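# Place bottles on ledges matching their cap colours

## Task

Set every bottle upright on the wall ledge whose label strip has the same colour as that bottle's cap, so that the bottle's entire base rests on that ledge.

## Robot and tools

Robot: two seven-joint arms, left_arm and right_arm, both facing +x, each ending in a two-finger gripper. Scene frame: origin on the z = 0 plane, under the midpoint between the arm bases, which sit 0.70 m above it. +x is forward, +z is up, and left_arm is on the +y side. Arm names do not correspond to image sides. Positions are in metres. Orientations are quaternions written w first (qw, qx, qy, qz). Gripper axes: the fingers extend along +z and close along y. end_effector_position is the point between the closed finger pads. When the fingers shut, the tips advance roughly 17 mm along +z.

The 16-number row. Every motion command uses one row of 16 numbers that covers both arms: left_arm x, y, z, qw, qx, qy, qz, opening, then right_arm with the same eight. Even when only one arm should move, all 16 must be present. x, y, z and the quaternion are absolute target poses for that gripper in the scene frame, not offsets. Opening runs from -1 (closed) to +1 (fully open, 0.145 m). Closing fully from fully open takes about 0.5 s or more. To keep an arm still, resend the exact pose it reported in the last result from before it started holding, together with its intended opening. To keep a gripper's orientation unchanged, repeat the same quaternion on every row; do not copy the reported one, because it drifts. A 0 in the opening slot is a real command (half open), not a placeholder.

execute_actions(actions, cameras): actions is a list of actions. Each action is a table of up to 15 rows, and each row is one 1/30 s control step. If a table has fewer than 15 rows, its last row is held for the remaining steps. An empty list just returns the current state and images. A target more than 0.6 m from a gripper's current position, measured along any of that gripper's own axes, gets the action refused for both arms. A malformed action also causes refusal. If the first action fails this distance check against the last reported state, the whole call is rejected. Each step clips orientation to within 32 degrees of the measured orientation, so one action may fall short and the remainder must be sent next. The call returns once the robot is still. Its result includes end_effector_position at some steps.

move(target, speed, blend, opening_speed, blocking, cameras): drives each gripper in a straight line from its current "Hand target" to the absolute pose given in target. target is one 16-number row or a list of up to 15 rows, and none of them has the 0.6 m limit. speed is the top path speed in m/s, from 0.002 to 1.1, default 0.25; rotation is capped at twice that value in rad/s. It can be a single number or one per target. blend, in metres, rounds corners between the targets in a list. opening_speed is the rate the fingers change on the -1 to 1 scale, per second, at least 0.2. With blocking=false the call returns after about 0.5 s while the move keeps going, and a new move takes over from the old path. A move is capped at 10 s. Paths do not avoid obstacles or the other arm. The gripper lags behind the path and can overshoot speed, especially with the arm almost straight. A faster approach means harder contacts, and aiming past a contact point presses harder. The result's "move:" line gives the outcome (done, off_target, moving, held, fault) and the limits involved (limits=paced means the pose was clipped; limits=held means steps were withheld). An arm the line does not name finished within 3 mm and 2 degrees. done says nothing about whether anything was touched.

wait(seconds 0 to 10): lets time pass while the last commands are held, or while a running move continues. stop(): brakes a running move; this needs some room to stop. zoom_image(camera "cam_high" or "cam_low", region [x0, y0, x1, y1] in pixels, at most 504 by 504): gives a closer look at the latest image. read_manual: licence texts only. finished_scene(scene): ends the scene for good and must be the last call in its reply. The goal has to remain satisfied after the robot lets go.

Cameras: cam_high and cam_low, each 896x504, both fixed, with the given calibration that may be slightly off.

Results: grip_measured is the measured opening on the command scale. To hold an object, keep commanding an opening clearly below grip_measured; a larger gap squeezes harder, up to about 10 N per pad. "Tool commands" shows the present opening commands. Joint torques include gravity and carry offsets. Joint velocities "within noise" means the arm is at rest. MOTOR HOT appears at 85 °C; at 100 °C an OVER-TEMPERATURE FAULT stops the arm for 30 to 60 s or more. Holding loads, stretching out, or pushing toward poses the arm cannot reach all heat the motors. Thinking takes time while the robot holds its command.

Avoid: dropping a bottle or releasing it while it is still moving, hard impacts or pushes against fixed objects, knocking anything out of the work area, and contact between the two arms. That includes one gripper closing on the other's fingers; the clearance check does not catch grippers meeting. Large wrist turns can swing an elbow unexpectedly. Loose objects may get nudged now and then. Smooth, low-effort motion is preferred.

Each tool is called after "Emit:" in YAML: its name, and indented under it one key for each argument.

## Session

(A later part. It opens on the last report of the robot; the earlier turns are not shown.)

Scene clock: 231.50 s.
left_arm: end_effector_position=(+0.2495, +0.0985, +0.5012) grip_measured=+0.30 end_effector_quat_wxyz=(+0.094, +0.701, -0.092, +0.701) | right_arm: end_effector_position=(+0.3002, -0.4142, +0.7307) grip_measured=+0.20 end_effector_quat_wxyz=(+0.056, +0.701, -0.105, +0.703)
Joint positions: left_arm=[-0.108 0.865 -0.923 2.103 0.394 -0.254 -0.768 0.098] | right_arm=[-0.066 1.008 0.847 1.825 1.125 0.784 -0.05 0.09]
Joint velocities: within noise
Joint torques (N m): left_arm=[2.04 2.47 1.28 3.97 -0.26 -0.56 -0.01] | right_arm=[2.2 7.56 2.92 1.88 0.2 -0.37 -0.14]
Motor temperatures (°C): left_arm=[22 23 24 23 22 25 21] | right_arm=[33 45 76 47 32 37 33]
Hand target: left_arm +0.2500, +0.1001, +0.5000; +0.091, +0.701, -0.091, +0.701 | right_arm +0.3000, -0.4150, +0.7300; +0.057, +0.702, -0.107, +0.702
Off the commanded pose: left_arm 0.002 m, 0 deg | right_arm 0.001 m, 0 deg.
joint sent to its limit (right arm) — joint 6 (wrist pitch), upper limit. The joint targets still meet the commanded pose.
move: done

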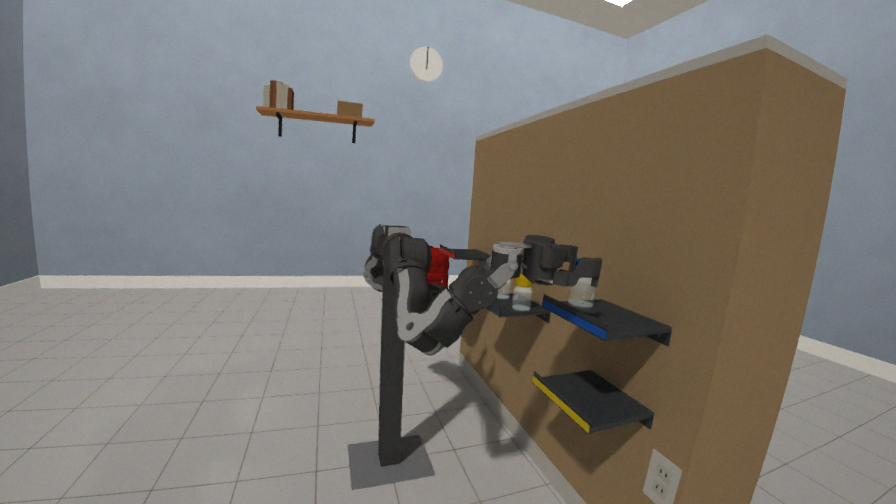

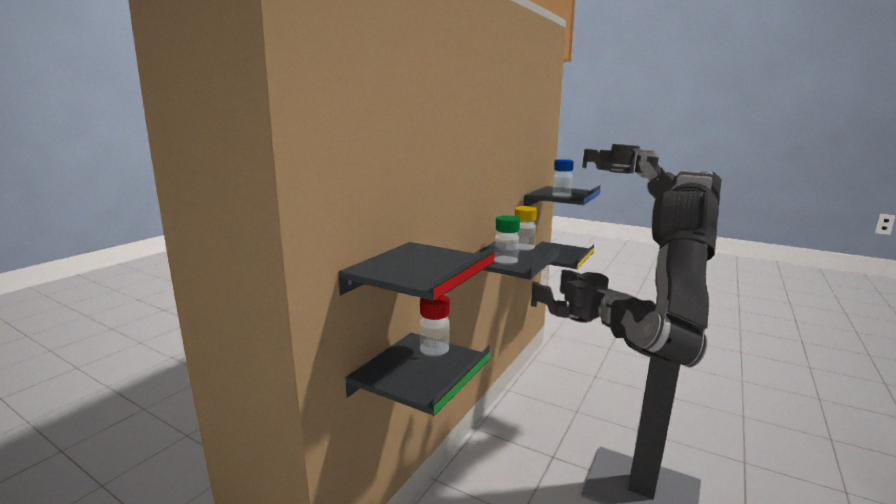

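Emit:
move:
  target:
    - [0.25,0.27,0.5,-0.091,0.701,0.091,0.701,0.3,0.32,-0.3,0.765,0,0.707,0,0.707,0.2]
    - [0.29,0.292,0.487,-0.183,0.683,0.183,0.683,0.3,0.36,-0.15,0.75,0,0.707,0,0.707,0.2]
    - [0.391,0.349,0.487,-0.183,0.683,0.183,0.683,0.3,0.386,-0.075,0.70,0,0.707,0,0.707,0.2]
  speed: 0.2
  blend: [0.02,0.01,0]

Emit:
zoom_image:
  camera: "cam_high"
  region: [430, 210, 600, 340]

Emit:
zoom_image:
  camera: "cam_low"
  region: [380, 160, 620, 380]

Scene clock: 249.07 s.
left_arm: end_effector_position=(+0.3915, +0.3502, +0.4913) grip_measured=+0.30 end_effector_quat_wxyz=(-0.184, +0.679, +0.185, +0.687) | right_arm: end_effector_position=(+0.3859, -0.0745, +0.7003) grip_measured=+0.20 end_effector_quat_wxyz=(+0.000, +0.707, +0.002, +0.707)
Joint positions: left_arm=[0.311 0.792 -0.579 1.32 0.866 -0.291 -0.734 0.098] | right_arm=[0.934 0.411 -0.811 1.998 1.144 0.614 -1.219 0.09]
Joint velocities: within noise
Joint torques (N m): left_arm=[5.92 4.1 1.63 2.51 -0.15 -0.5 0.23] | right_arm=[5.55 -0.12 3.25 1.77 -0.46 -0.25 -0.05]
Motor temperatures (°C): left_arm=[22 23 23 23 22 25 21] | right_arm=[27 36 51 37 26 31 27]
Hand target: left_arm +0.3910, +0.3489, +0.4870; -0.183, +0.683, +0.183, +0.683 | right_arm +0.3860, -0.0751, +0.7000; +0.000, +0.707, +0.000, +0.707
Off the commanded pose: left_arm 0.005 m, 1 deg | right_arm 0.001 m, 0 deg.
move: off_target (left_arm)

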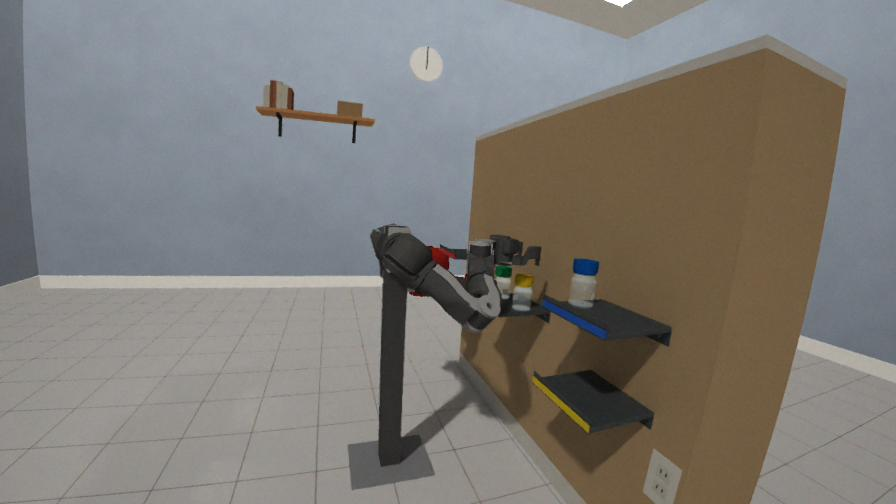

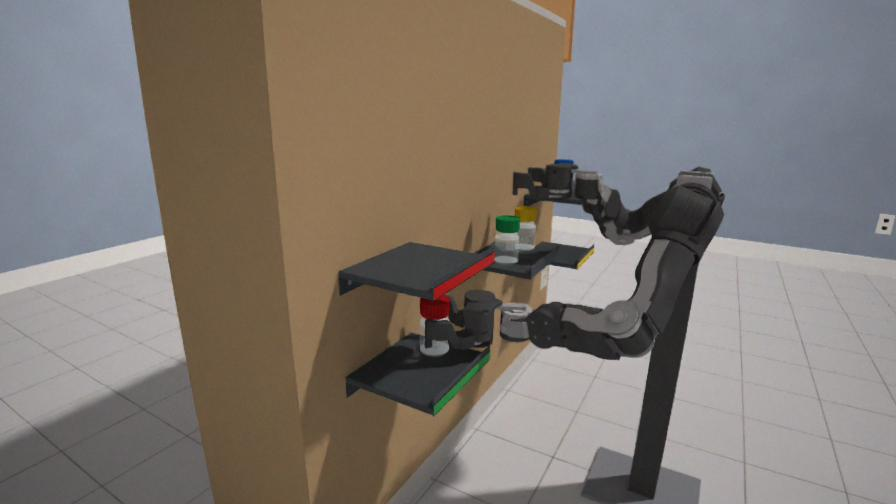

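Scaled by 2.965 from the camera's 896x504 image, which has a finer 1280x720 frame.

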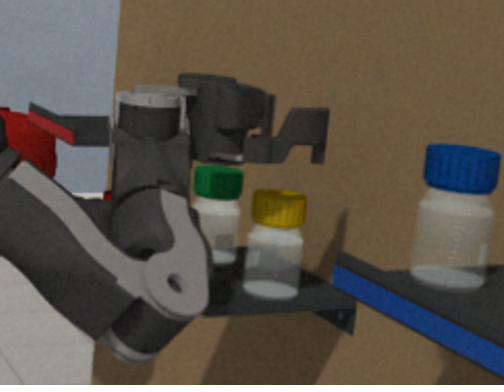

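Scaled by 2.100 from the camera's 896x504 image, which has a finer 1280x720 frame.

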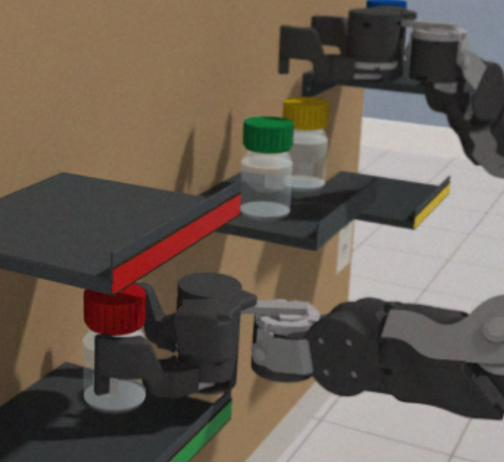

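Emit:
move:
  target:
    - [0.398,0.353,0.486,-0.183,0.683,0.183,0.683,0.3,0.385,-0.075,0.59,0,0.707,0,0.707,0.2]
  speed: 0.2

Emit:
zoom_image:
  camera: "cam_high"
  region: [430, 210, 600, 340]

Emit:
zoom_image:
  camera: "cam_low"
  region: [380, 160, 620, 380]

Scene clock: 261.00 s.
left_arm: end_effector_position=(+0.3974, +0.3547, +0.4887) grip_measured=+0.30 end_effector_quat_wxyz=(-0.185, +0.680, +0.184, +0.685) | right_arm: end_effector_position=(+0.3852, -0.0760, +0.5895) grip_measured=+0.20 end_effector_quat_wxyz=(+0.003, +0.708, -0.001, +0.706)
Joint positions: left_arm=[0.338 0.775 -0.579 1.266 0.867 -0.291 -0.7 0.098] | right_arm=[0.66 0.5 -1.008 1.874 0.831 0.218 -1.064 0.09]
Joint velocities: within noise
Joint torques (N m): left_arm=[7.16 3.78 1.7 2.54 -0.16 -0.49 0.23] | right_arm=[5.42 0.36 2.91 3.03 -0.48 -0.32 0.15]
Motor temperatures (°C): left_arm=[23 23 23 22 22 25 21] | right_arm=[27 33 42 33 25 29 26]
Hand target: left_arm +0.3979, +0.3531, +0.4860; -0.183, +0.683, +0.183, +0.683 | right_arm +0.3850, -0.0750, +0.5900; +0.000, +0.707, +0.000, +0.707
Off the commanded pose: left_arm 0.003 m, 0 deg | right_arm 0.001 m, 0 deg.
move: done

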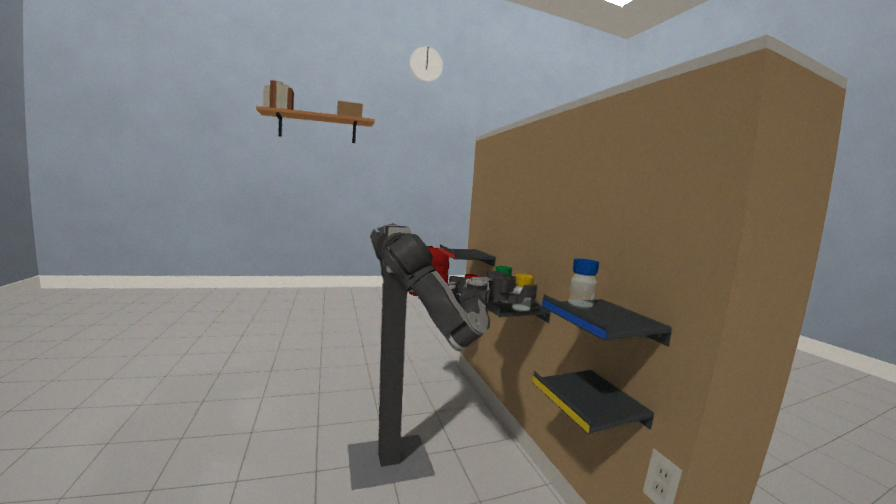

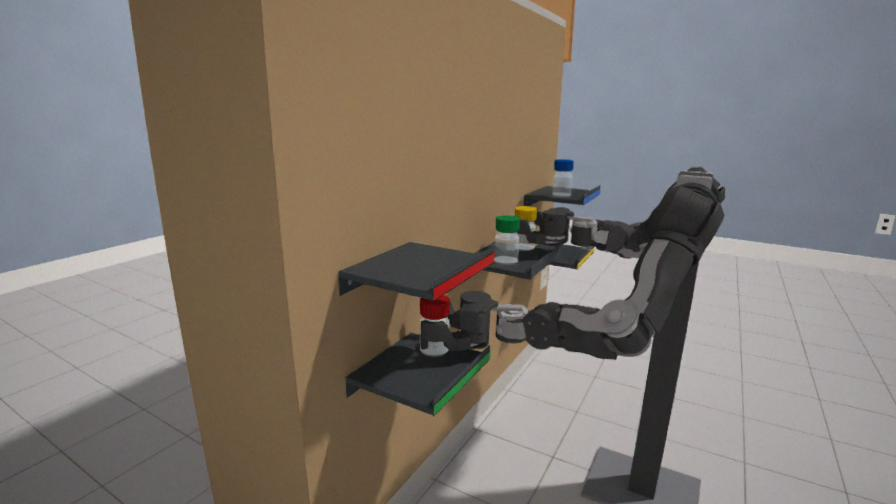

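Scaled by 2.965 from the camera's 896x504 image, which has a finer 1280x720 frame.

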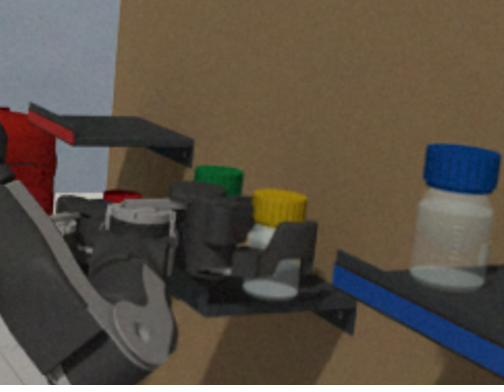

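Scaled by 2.100 from the camera's 896x504 image, which has a finer 1280x720 frame.

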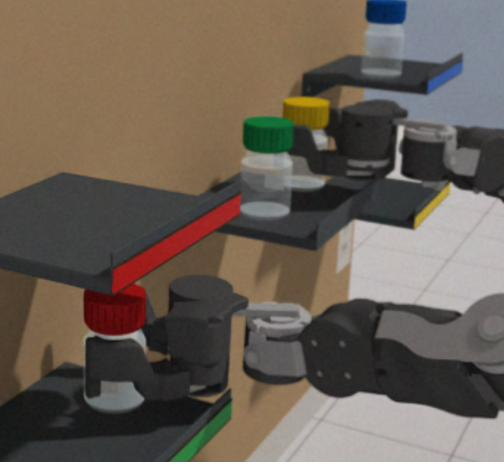

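Emit:
move:
  target:
    - [0.398,0.353,0.486,-0.183,0.683,0.183,0.683,-0.7,0.385,-0.075,0.59,0,0.707,0,0.707,-0.7]
    - [0.398,0.353,0.517,-0.183,0.683,0.183,0.683,-0.7,0.385,-0.075,0.66,0,0.707,0,0.707,-0.7]
    - [0.275,0.282,0.52,-0.183,0.683,0.183,0.683,-0.7,0.275,-0.12,0.65,-0.183,0.683,0.183,0.683,-0.7]
    - [0.262,0.46,0.56,-0.183,0.683,0.183,0.683,-0.7,0.252,-0.16,0.52,-0.183,0.683,0.183,0.683,-0.7]
  speed: [0.15,0.15,0.25,0.25]
  blend: [0,0.01,0,0]
  opening_speed: 2

Scene clock: 281.30 s.
left_arm: end_effector_position=(+0.2606, +0.4608, +0.5579) grip_measured=-0.53 end_effector_quat_wxyz=(-0.185, +0.685, +0.185, +0.680) | right_arm: end_effector_position=(+0.2520, -0.1619, +0.5166) grip_measured=-0.29 end_effector_quat_wxyz=(-0.178, +0.690, +0.182, +0.678)
Joint positions: left_arm=[-1.215 1.259 0.652 1.69 1.37 -0.547 -0.445 0.036] | right_arm=[-0.013 1.379 -0.946 2.049 0.814 -0.66 -0.337 0.054]
Joint velocities: within noise
Joint torques (N m): left_arm=[2.57 3.39 3.36 1.13 -0.08 -0.73 0.23] | right_arm=[2.39 4.65 2.93 2.95 -0.18 -0.74 0.17]
Motor temperatures (°C): left_arm=[24 24 24 22 22 25 21] | right_arm=[26 30 34 29 24 27 25]
Hand target: left_arm +0.2620, +0.4600, +0.5599; -0.183, +0.683, +0.183, +0.683 | right_arm +0.2520, -0.1600, +0.5200; -0.183, +0.683, +0.183, +0.683
Off the commanded pose: left_arm 0.003 m, 1 deg | right_arm 0.004 m, 1 deg.
move: off_target (right_arm)

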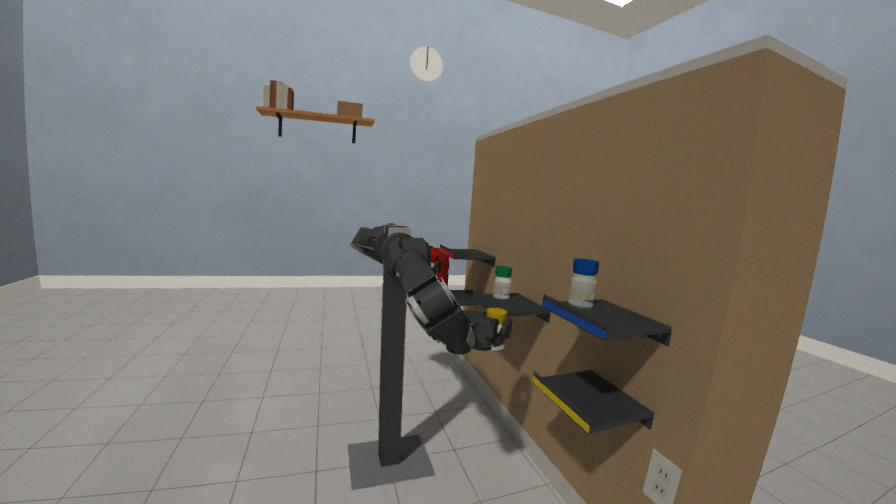

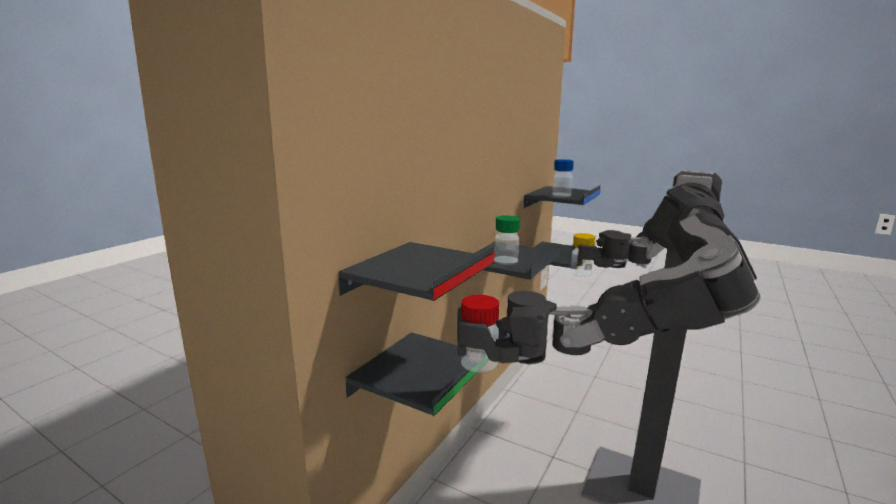

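Emit:
move:
  target:
    - [0.262,0.47,0.65,-0.183,0.683,0.183,0.683,-0.7,0.26,-0.37,0.51,-0.183,0.683,0.183,0.683,-0.7]
    - [0.28,0.46,0.75,-0.183,0.683,0.183,0.683,-0.7,0.32,-0.37,0.513,-0.183,0.683,0.183,0.683,-0.7]
    - [0.35,0.37,0.75,-0.091,0.701,0.091,0.701,-0.7,0.39,-0.352,0.515,-0.183,0.683,0.183,0.683,-0.7]
    - [0.388,0.34,0.74,0,0.707,0,0.707,-0.7,0.39,-0.352,0.4895,-0.183,0.683,0.183,0.683,0.1]
  speed: 0.25
  blend: [0.02,0.02,0,0]

Emit:
zoom_image:
  camera: "cam_high"
  region: [430, 210, 670, 430]

Emit:
zoom_image:
  camera: "cam_low"
  region: [380, 120, 620, 340]

Scene clock: 300.87 s.
left_arm: end_effector_position=(+0.3884, +0.3393, +0.7374) grip_measured=-0.53 end_effector_quat_wxyz=(-0.004, +0.709, -0.007, +0.705) | right_arm: end_effector_position=(+0.3901, -0.3537, +0.4903) grip_measured=+0.10 end_effector_quat_wxyz=(-0.181, +0.683, +0.180, +0.684)
Joint positions: left_arm=[-1.387 1.641 1.571 1.653 1.584 0.189 -0.148 0.036] | right_arm=[0.715 0.871 -0.877 0.387 1.391 -0.478 1.145 0.083]
Joint velocities: within noise
Joint torques (N m): left_arm=[5.92 1.31 4.23 0.09 0.12 -0.78 0.03] | right_arm=[5.31 5.21 1.35 0.94 0.54 -0.15 0.16]
Motor temperatures (°C): left_arm=[23 23 25 22 21 25 21] | right_arm=[25 30 31 27 23 27 24]
Hand target: left_arm +0.3880, +0.3401, +0.7399; -0.004, +0.706, -0.005, +0.708 | right_arm +0.3900, -0.3518, +0.4894; -0.183, +0.683, +0.183, +0.683
Off the commanded pose: left_arm 0.003 m, 1 deg | right_arm 0.002 m, 0 deg.
joint sent to its limit (left arm) — joint 3 (upper arm roll), upper limit; joint 5 (forearm roll), upper limit. The joint targets still meet the commanded pose.
move: done

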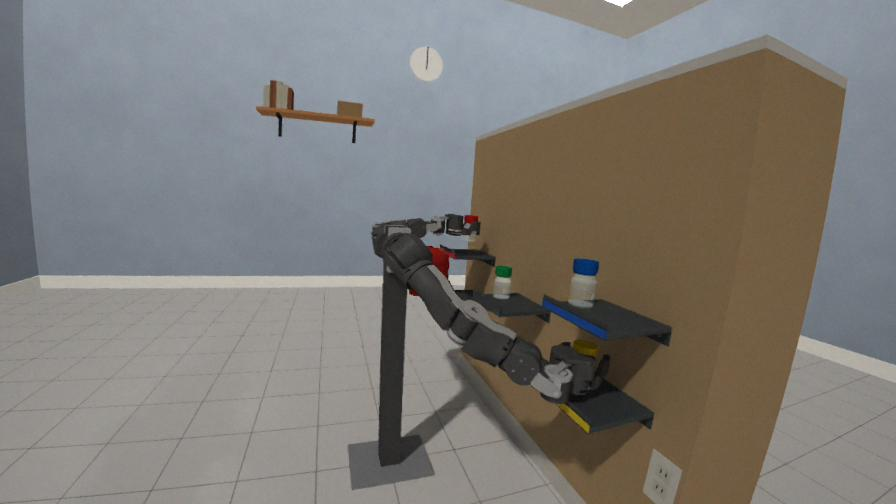

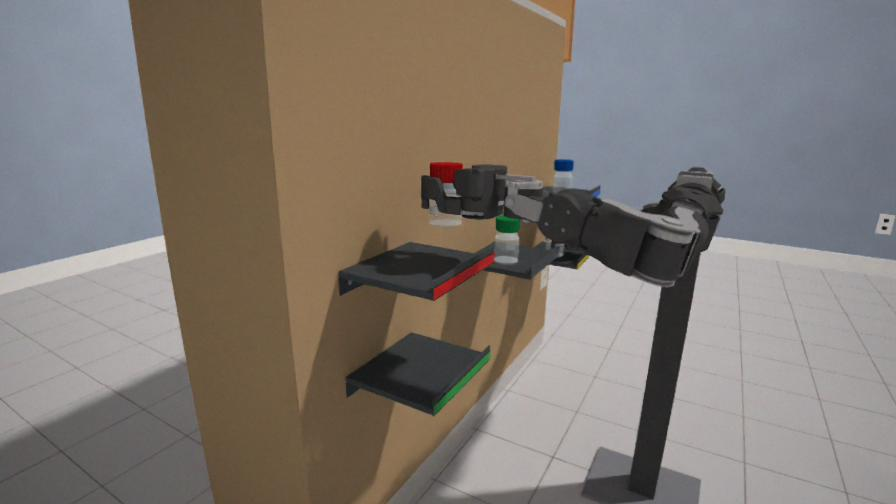

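Scaled by 2.100 from the camera's 896x504 image, which has a finer 1280x720 frame.

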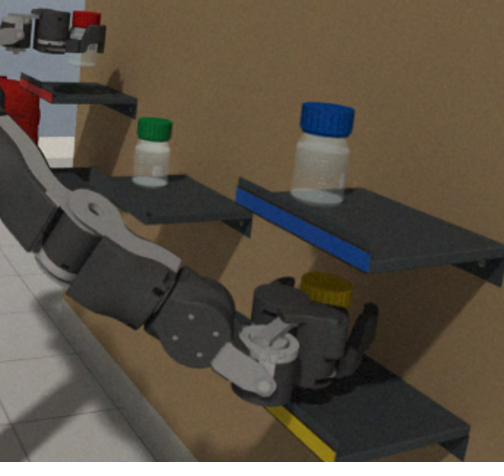

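Scaled by 2.100 from the camera's 896x504 image, which has a finer 1280x720 frame.

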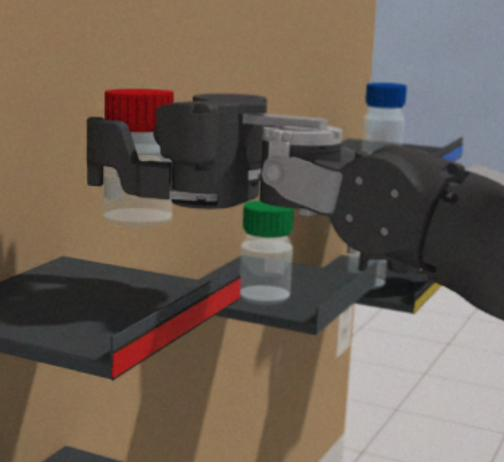

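Emit:
move:
  target:
    - [0.392,0.342,0.688,0,0.707,0,0.707,0.1,0.29,-0.41,0.495,-0.183,0.683,0.183,0.683,0.1]
    - [0.30,0.342,0.70,0,0.707,0,0.707,0.3,0.27,-0.42,0.49,-0.183,0.683,0.183,0.683,0.1]
    - [0.27,0.40,0.75,-0.183,0.683,0.183,0.683,0.3,0.27,-0.42,0.49,-0.183,0.683,0.183,0.683,0.1]
    - [0.2,0.52,0.65,-0.271,0.653,0.271,0.653,0.3,0.27,-0.42,0.49,-0.183,0.683,0.183,0.683,0.1]
    - [0.17,0.58,0.45,-0.283,0.714,0.49,0.412,0.3,0.27,-0.42,0.49,-0.183,0.683,0.183,0.683,0.1]
  speed: [0.15,0.2,0.3,0.35,0.35]
  blend: [0,0,0.02,0.02,0]

Emit:
zoom_image:
  camera: "cam_high"
  region: [430, 210, 670, 430]

Emit:
zoom_image:
  camera: "cam_low"
  region: [380, 120, 620, 340]

Scene clock: 319.87 s.
left_arm: end_effector_position=(+0.1698, +0.5802, +0.4509) grip_measured=+0.30 end_effector_quat_wxyz=(-0.284, +0.712, +0.491, +0.414) | right_arm: end_effector_position=(+0.2700, -0.4212, +0.4902) grip_measured=+0.10 end_effector_quat_wxyz=(-0.181, +0.685, +0.183, +0.682)
Joint positions: left_arm=[-0.505 1.01 0.427 1.212 1.464 0.126 -0.626 0.098] | right_arm=[0.2 1.097 -0.466 0.455 1.56 -0.519 1.472 0.083]
Joint velocities: within noise
Joint torques (N m): left_arm=[2.15 8.51 2.09 1.81 -0.13 -0.4 0.19] | right_arm=[2.52 8.56 2.77 0.73 0.62 0.06 0.17]
Motor temperatures (°C): left_arm=[23 23 26 22 21 25 21] | right_arm=[26 30 30 25 23 26 24]
Hand target: left_arm +0.1699, +0.5800, +0.4500; -0.283, +0.714, +0.490, +0.412 | right_arm +0.2700, -0.4200, +0.4900; -0.183, +0.683, +0.183, +0.683
Off the commanded pose: left_arm 0.001 m, 0 deg | right_arm 0.001 m, 0 deg.
joint sent to its limit (right arm) — joint 5 (forearm roll), upper limit. The joint targets still meet the commanded pose.
move: done

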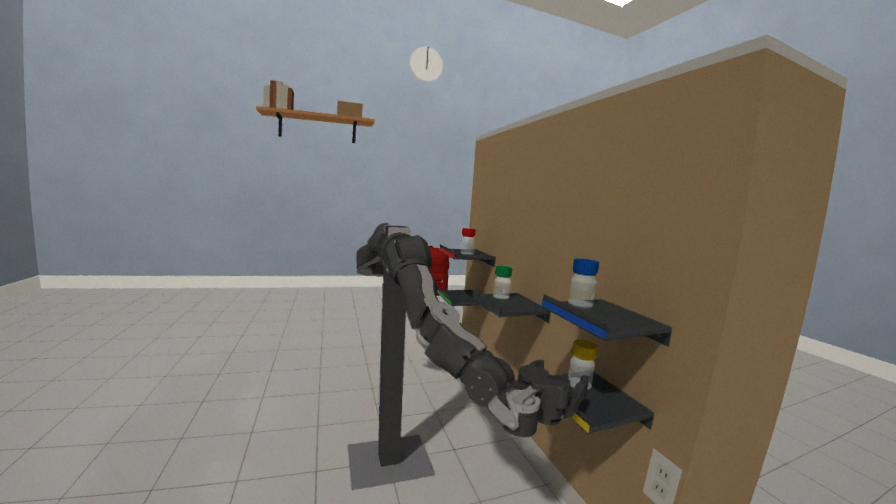

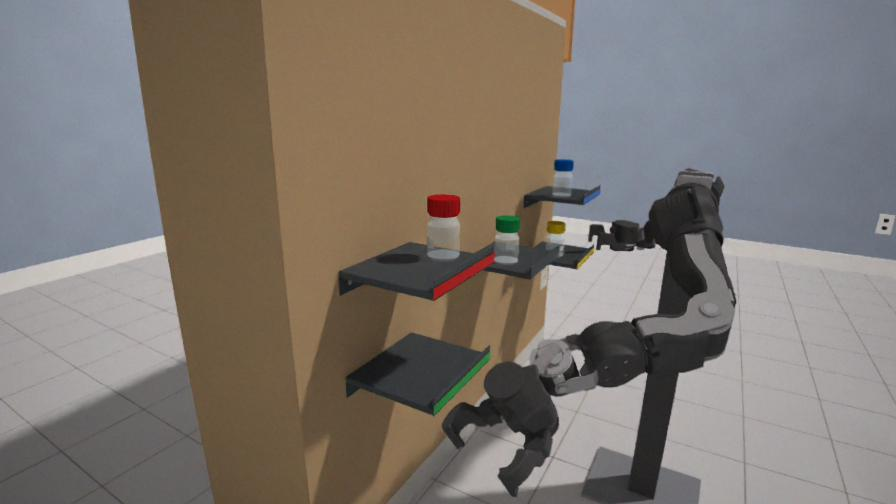

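Scaled by 2.100 from the camera's 896x504 image, which has a finer 1280x720 frame.

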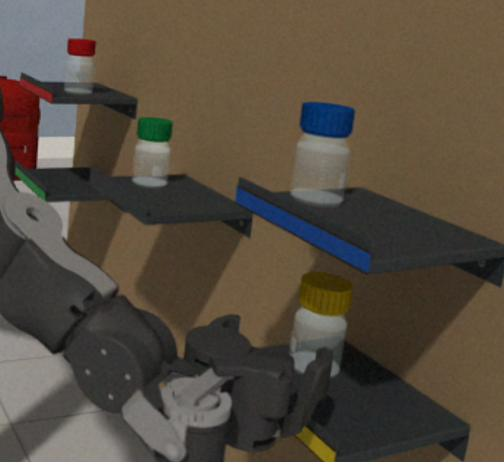

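Scaled by 2.100 from the camera's 896x504 image, which has a finer 1280x720 frame.

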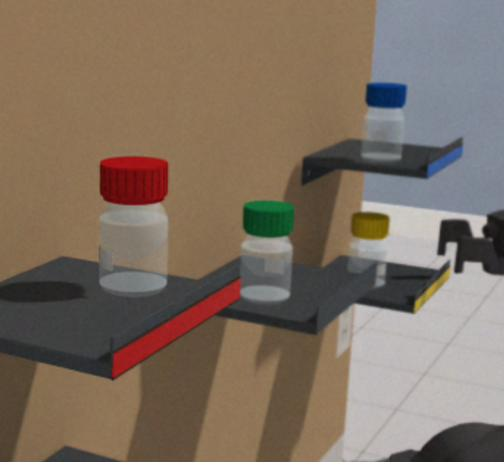

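Emit:
move:
  target:
    - [0.245,0.35,0.47,0,0.707,0,0.707,0.3,0.27,-0.42,0.49,-0.183,0.683,0.183,0.683,0.1]
    - [0.25,0.14,0.52,0.091,0.701,-0.091,0.701,0.3,0.27,-0.42,0.49,-0.183,0.683,0.183,0.683,0.1]
    - [0.28,0.105,0.595,0.183,0.683,-0.183,0.683,0.3,0.27,-0.42,0.49,-0.183,0.683,0.183,0.683,0.1]
    - [0.387,0.042,0.59,0.183,0.683,-0.183,0.683,0.3,0.27,-0.42,0.49,-0.183,0.683,0.183,0.683,0.1]
  speed: [0.35,0.3,0.25,0.2]
  blend: [0.02,0.02,0,0]

Emit:
zoom_image:
  camera: "cam_high"
  region: [430, 210, 670, 430]

Emit:
zoom_image:
  camera: "cam_low"
  region: [380, 120, 620, 340]

Scene clock: 339.27 s.
left_arm: end_effector_position=(+0.3873, +0.0427, +0.5932) grip_measured=+0.30 end_effector_quat_wxyz=(+0.182, +0.681, -0.181, +0.686) | right_arm: end_effector_position=(+0.2700, -0.4212, +0.4902) grip_measured=+0.10 end_effector_quat_wxyz=(-0.181, +0.685, +0.183, +0.682)
Joint positions: left_arm=[0.474 0.483 -0.619 1.815 0.686 0.317 -0.181 0.098] | right_arm=[0.2 1.097 -0.466 0.455 1.56 -0.519 1.472 0.083]
Joint velocities: within noise
Joint torques (N m): left_arm=[6.61 1.04 1.18 3.34 0.01 -0.7 0.2] | right_arm=[2.57 8.61 2.8 0.64 0.61 0.06 0.14]
Motor temperatures (°C): left_arm=[22 25 25 22 21 25 21] | right_arm=[25 31 29 24 23 25 23]
Hand target: left_arm +0.3869, +0.0420, +0.5899; +0.183, +0.683, -0.183, +0.683 | right_arm +0.2700, -0.4200, +0.4900; -0.183, +0.683, +0.183, +0.683
Off the commanded pose: left_arm 0.003 m, 0 deg | right_arm 0.001 m, 0 deg.
joint sent to its limit (right arm) — joint 5 (forearm roll), upper limit. The joint targets still meet the commanded pose.
move: done

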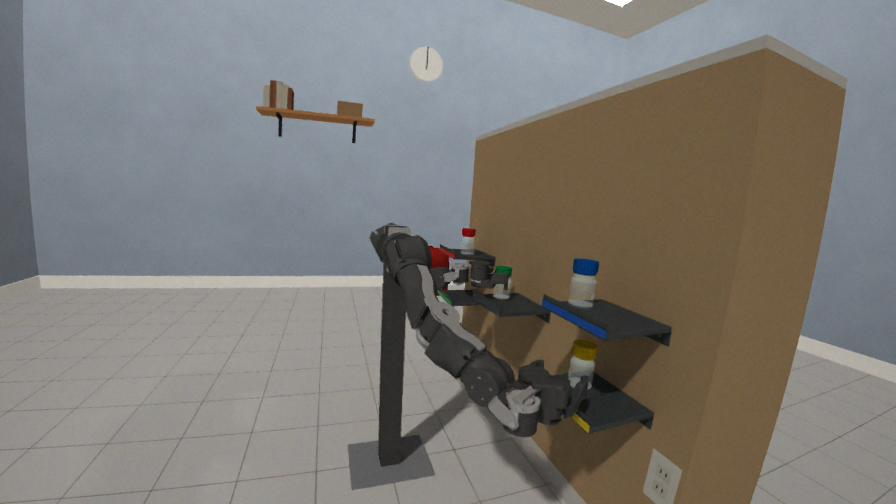

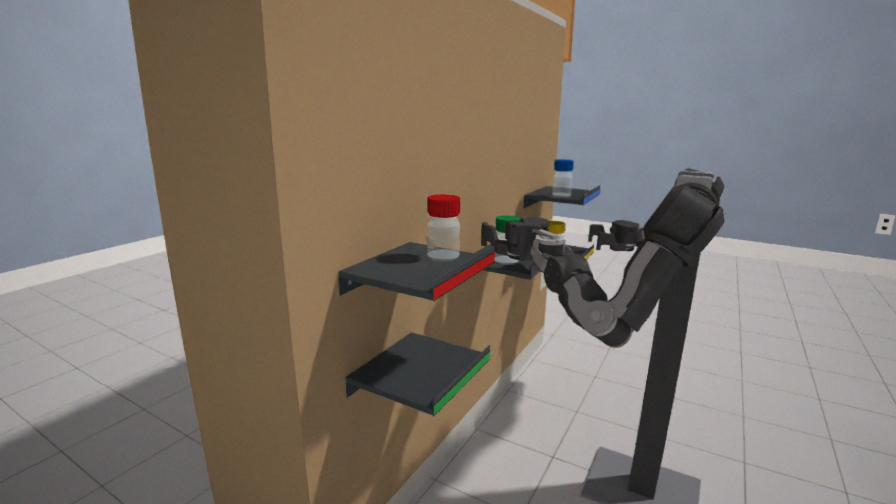

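Scaled by 2.100 from the camera's 896x504 image, which has a finer 1280x720 frame.

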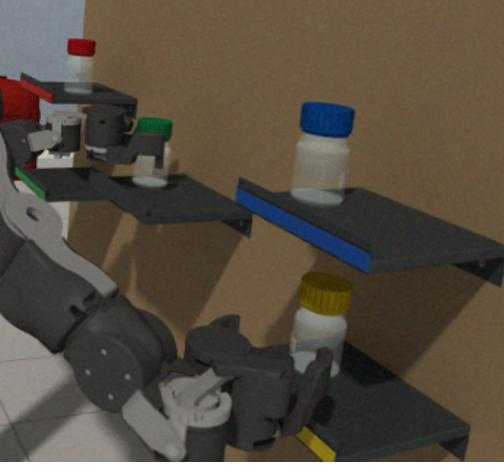

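Scaled by 2.100 from the camera's 896x504 image, which has a finer 1280x720 frame.

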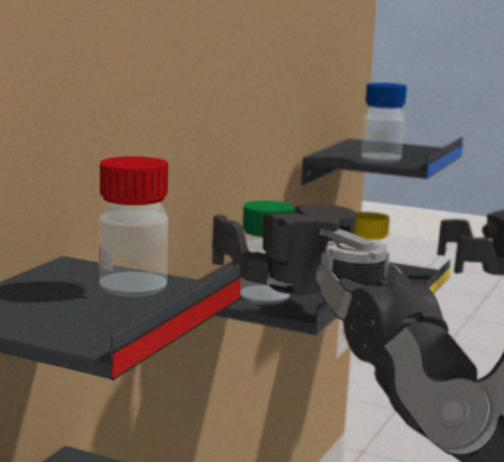

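Emit:
move:
  target:
    - [0.387,0.042,0.59,0.183,0.683,-0.183,0.683,-0.7,0.27,-0.42,0.49,-0.183,0.683,0.183,0.683,0.1]
    - [0.387,0.042,0.63,0.183,0.683,-0.183,0.683,-0.7,0.27,-0.42,0.49,-0.183,0.683,0.183,0.683,0.1]
    - [0.275,0.107,0.625,0.183,0.683,-0.183,0.683,-0.7,0.27,-0.42,0.49,-0.183,0.683,0.183,0.683,0.1]
    - [0.25,0.18,0.53,0.091,0.701,-0.091,0.701,-0.7,0.27,-0.42,0.49,-0.183,0.683,0.183,0.683,0.1]
    - [0.25,0.33,0.52,0,0.707,0,0.707,-0.7,0.27,-0.42,0.49,-0.183,0.683,0.183,0.683,0.1]
    - [0.39,0.345,0.52,0,0.707,0,0.707,-0.7,0.27,-0.42,0.49,-0.183,0.683,0.183,0.683,0.1]
  speed: [0.2,0.2,0.28,0.28,0.28,0.28]
  blend: [0,0.01,0.01,0.02,0.01,0]
  opening_speed: 2

Emit:
zoom_image:
  camera: "cam_low"
  region: [360, 220, 600, 440]

Scene clock: 357.10 s.
left_arm: end_effector_position=(+0.3899, +0.3460, +0.5201) grip_measured=-0.43 end_effector_quat_wxyz=(-0.002, +0.709, +0.001, +0.706) | right_arm: end_effector_position=(+0.2700, -0.4212, +0.4902) grip_measured=+0.10 end_effector_quat_wxyz=(-0.181, +0.685, +0.183, +0.682)
Joint positions: left_arm=[0.097 0.833 -0.08 1.316 0.844 -0.128 0.131 0.043] | right_arm=[0.2 1.097 -0.466 0.455 1.56 -0.519 1.472 0.083]
Joint velocities: within noise
Joint torques (N m): left_arm=[5.97 5.92 2.24 3.45 0.19 -0.85 0.22] | right_arm=[2.41 8.45 2.76 0.61 0.63 0.06 0.16]
Motor temperatures (°C): left_arm=[23 24 25 22 21 25 21] | right_arm=[24 31 29 23 23 25 23]
Hand target: left_arm +0.3900, +0.3450, +0.5201; +0.000, +0.707, +0.000, +0.707 | right_arm +0.2700, -0.4200, +0.4900; -0.183, +0.683, +0.183, +0.683
Off the commanded pose: left_arm 0.001 m, 0 deg | right_arm 0.001 m, 0 deg.
joint sent to its limit (right arm) — joint 5 (forearm roll), upper limit. The joint targets still meet the commanded pose.
move: done

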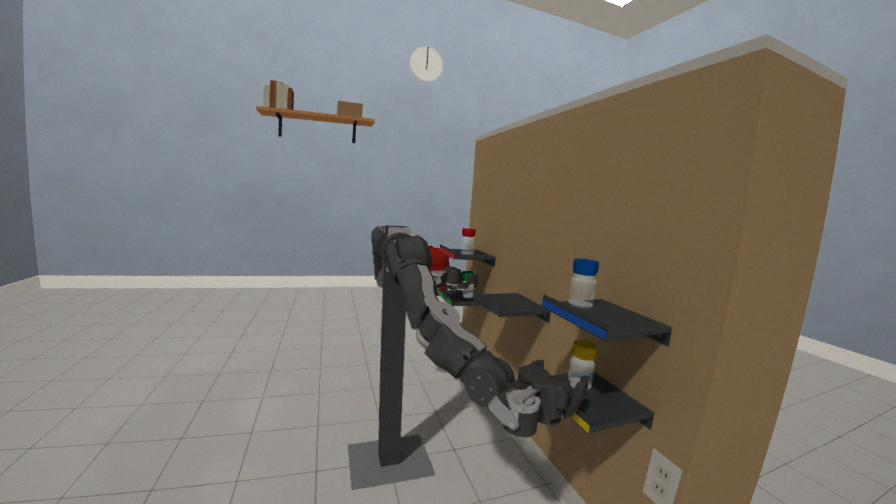

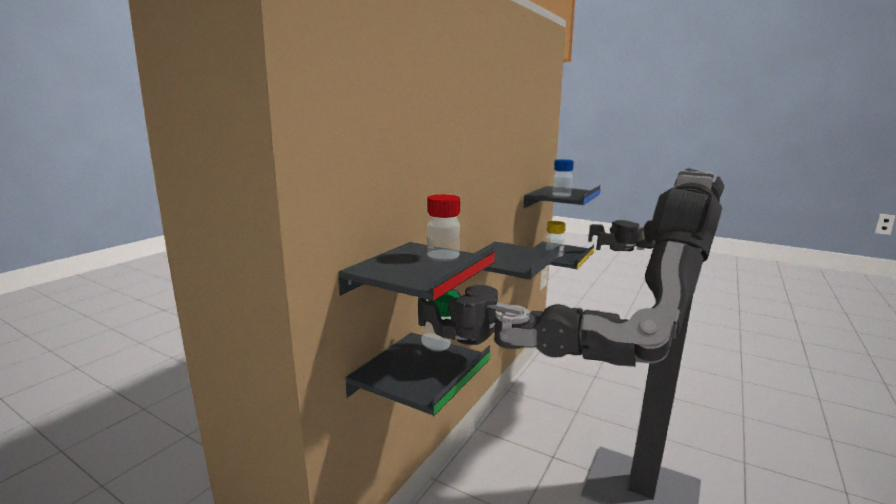

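Scaled by 2.100 from the camera's 896x504 image, which has a finer 1280x720 frame.

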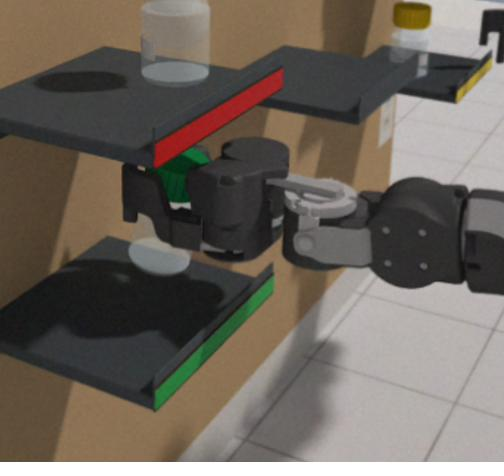

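Emit:
move:
  target: [0.39,0.345,0.515,0,0.793,0,0.609,-0.7,0.27,-0.42,0.49,-0.183,0.683,0.183,0.683,0.1]
  speed: 0.25

Emit:
zoom_image:
  camera: "cam_low"
  region: [380, 260, 520, 420]

Emit:
zoom_image:
  camera: "cam_high"
  region: [430, 220, 530, 320]

Scene clock: 371.93 s.
left_arm: end_effector_position=(+0.3893, +0.3457, +0.5129) grip_measured=-0.43 end_effector_quat_wxyz=(+0.000, +0.796, +0.000, +0.606) | right_arm: end_effector_position=(+0.2700, -0.4212, +0.4902) grip_measured=+0.10 end_effector_quat_wxyz=(-0.181, +0.685, +0.183, +0.682)
Joint positions: left_arm=[0.128 0.921 -0.085 1.407 0.903 0.231 0.083 0.043] | right_arm=[0.2 1.097 -0.466 0.455 1.56 -0.519 1.472 0.083]
Joint velocities: within noise
Joint torques (N m): left_arm=[6.24 6.13 2.91 4.42 0.14 -0.75 -0.01] | right_arm=[2.41 8.53 2.8 0.62 0.64 0.07 0.16]
Motor temperatures (°C): left_arm=[24 25 25 22 21 26 21] | right_arm=[24 31 28 23 23 24 23]
Hand target: left_arm +0.3900, +0.3450, +0.5148; +0.000, +0.793, +0.000, +0.609 | right_arm +0.2700, -0.4200, +0.4900; -0.183, +0.683, +0.183, +0.683
Off the commanded pose: left_arm 0.002 m, 0 deg | right_arm 0.001 m, 0 deg.
joint sent to its limit (right arm) — joint 5 (forearm roll), upper limit. The joint targets still meet the commanded pose.
move: done

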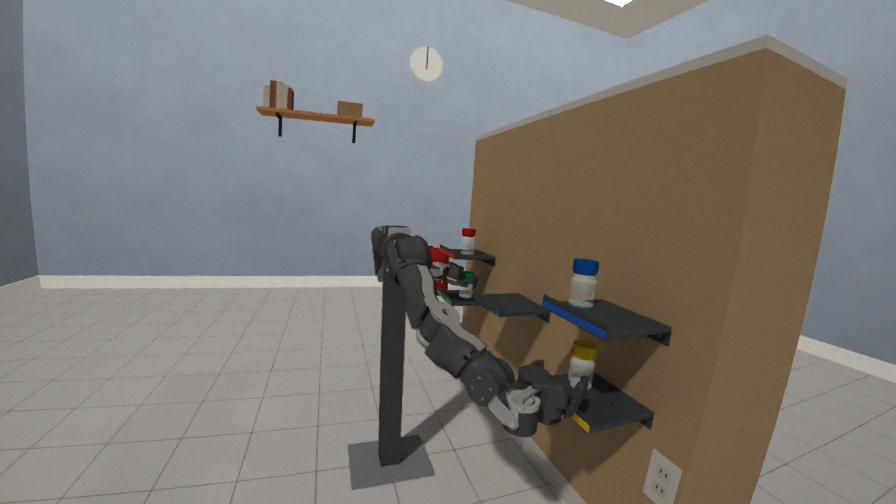

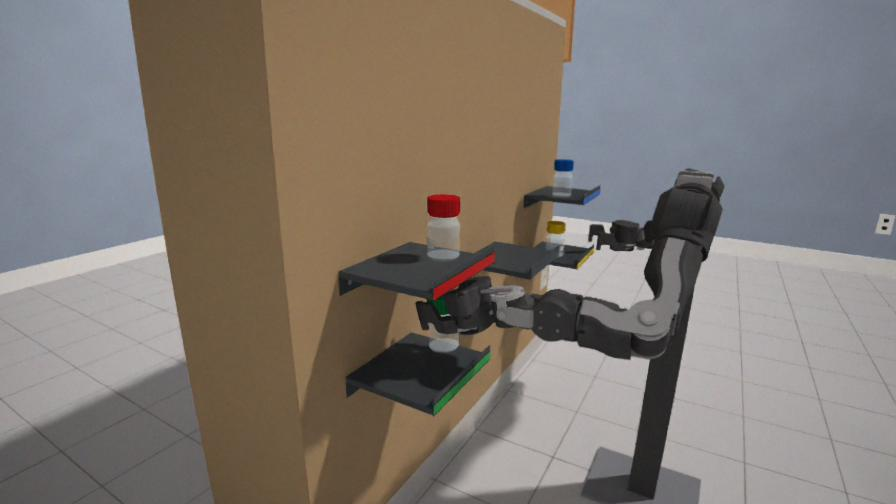

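Scaled by 3.150 from the camera's 896x504 image, which has a finer 1280x720 frame.

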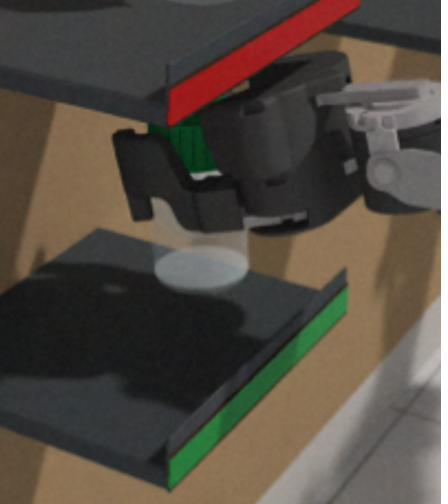

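Scaled by 5.040 from the camera's 896x504 image, which has a finer 1280x720 frame.

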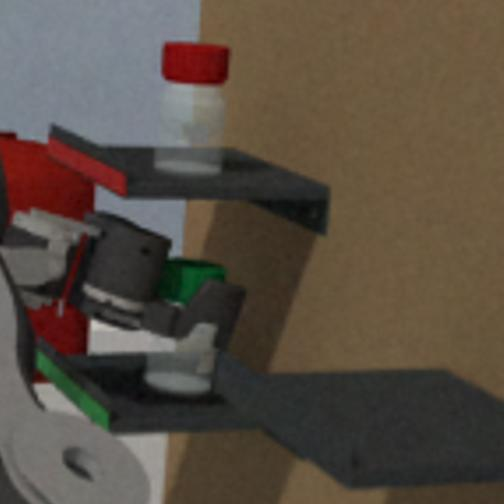

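Emit:
move:
  target: [0.405,0.345,0.49,0,0.793,0,0.609,-0.7,0.27,-0.42,0.49,-0.183,0.683,0.183,0.683,0.1]
  speed: 0.1

Emit:
zoom_image:
  camera: "cam_low"
  region: [380, 260, 520, 420]

Emit:
zoom_image:
  camera: "cam_high"
  region: [430, 220, 530, 320]

Scene clock: 383.07 s.
left_arm: end_effector_position=(+0.4072, +0.3464, +0.5005) grip_measured=-0.56 end_effector_quat_wxyz=(-0.003, +0.782, -0.001, +0.623) | right_arm: end_effector_position=(+0.2700, -0.4212, +0.4902) grip_measured=+0.10 end_effector_quat_wxyz=(-0.181, +0.685, +0.183, +0.682)
Joint positions: left_arm=[0.245 0.859 -0.181 1.26 0.846 0.13 0.117 0.033] | right_arm=[0.2 1.097 -0.466 0.455 1.56 -0.519 1.472 0.083]
Joint velocities: within noise
Joint torques (N m): left_arm=[5.29 5.47 0.72 2.1 0.24 -0.09 0.15] | right_arm=[2.44 8.56 2.74 0.61 0.64 0.05 0.16]
Motor temperatures (°C): left_arm=[24 25 25 22 21 26 21] | right_arm=[24 31 28 22 23 24 23]
Hand target: left_arm +0.4048, +0.3449, +0.4902; +0.000, +0.793, +0.000, +0.609 | right_arm +0.2700, -0.4200, +0.4900; -0.183, +0.683, +0.183, +0.683
Off the commanded pose: left_arm 0.011 m, 2 deg | right_arm 0.001 m, 0 deg.
joint sent to its limit (right arm) — joint 5 (forearm roll), upper limit. The joint targets still meet the commanded pose.
move: off_target (left_arm)

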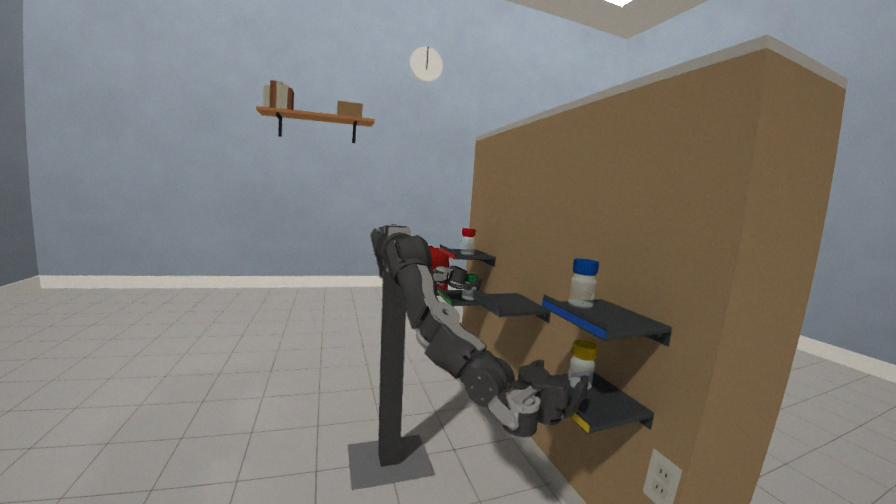

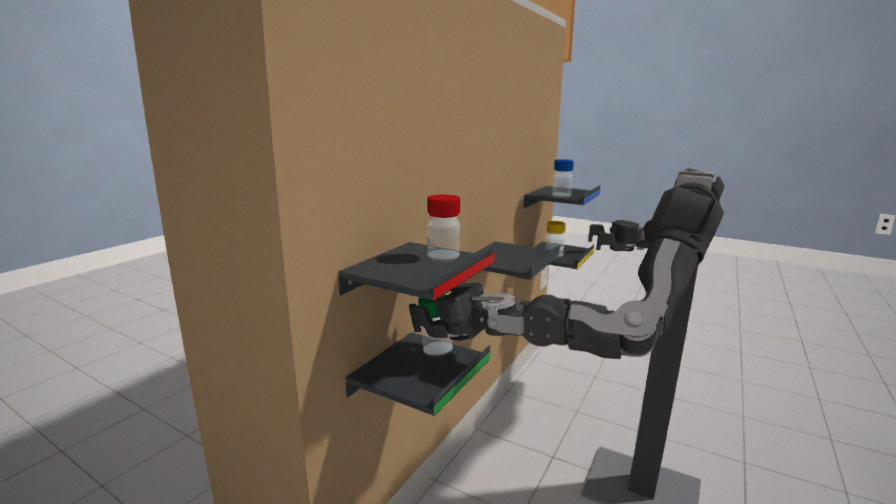

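Scaled by 3.150 from the camera's 896x504 image, which has a finer 1280x720 frame.

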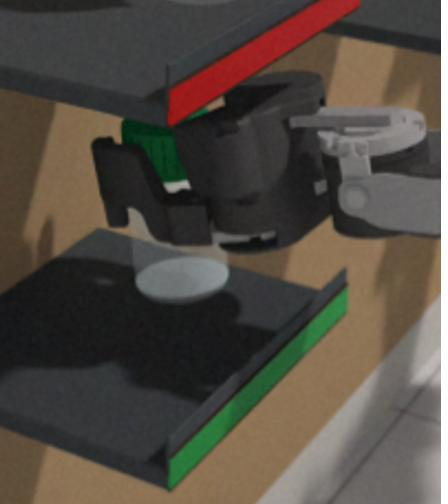

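Scaled by 5.040 from the camera's 896x504 image, which has a finer 1280x720 frame.

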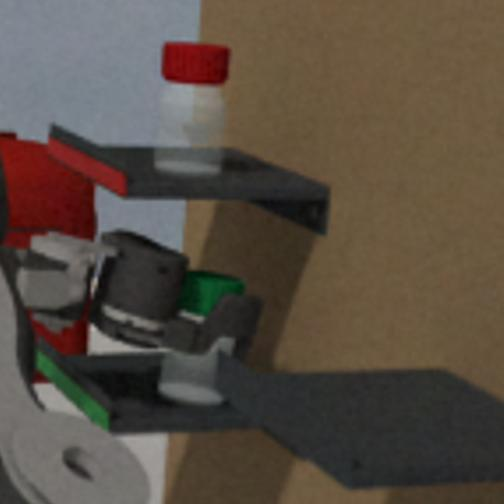

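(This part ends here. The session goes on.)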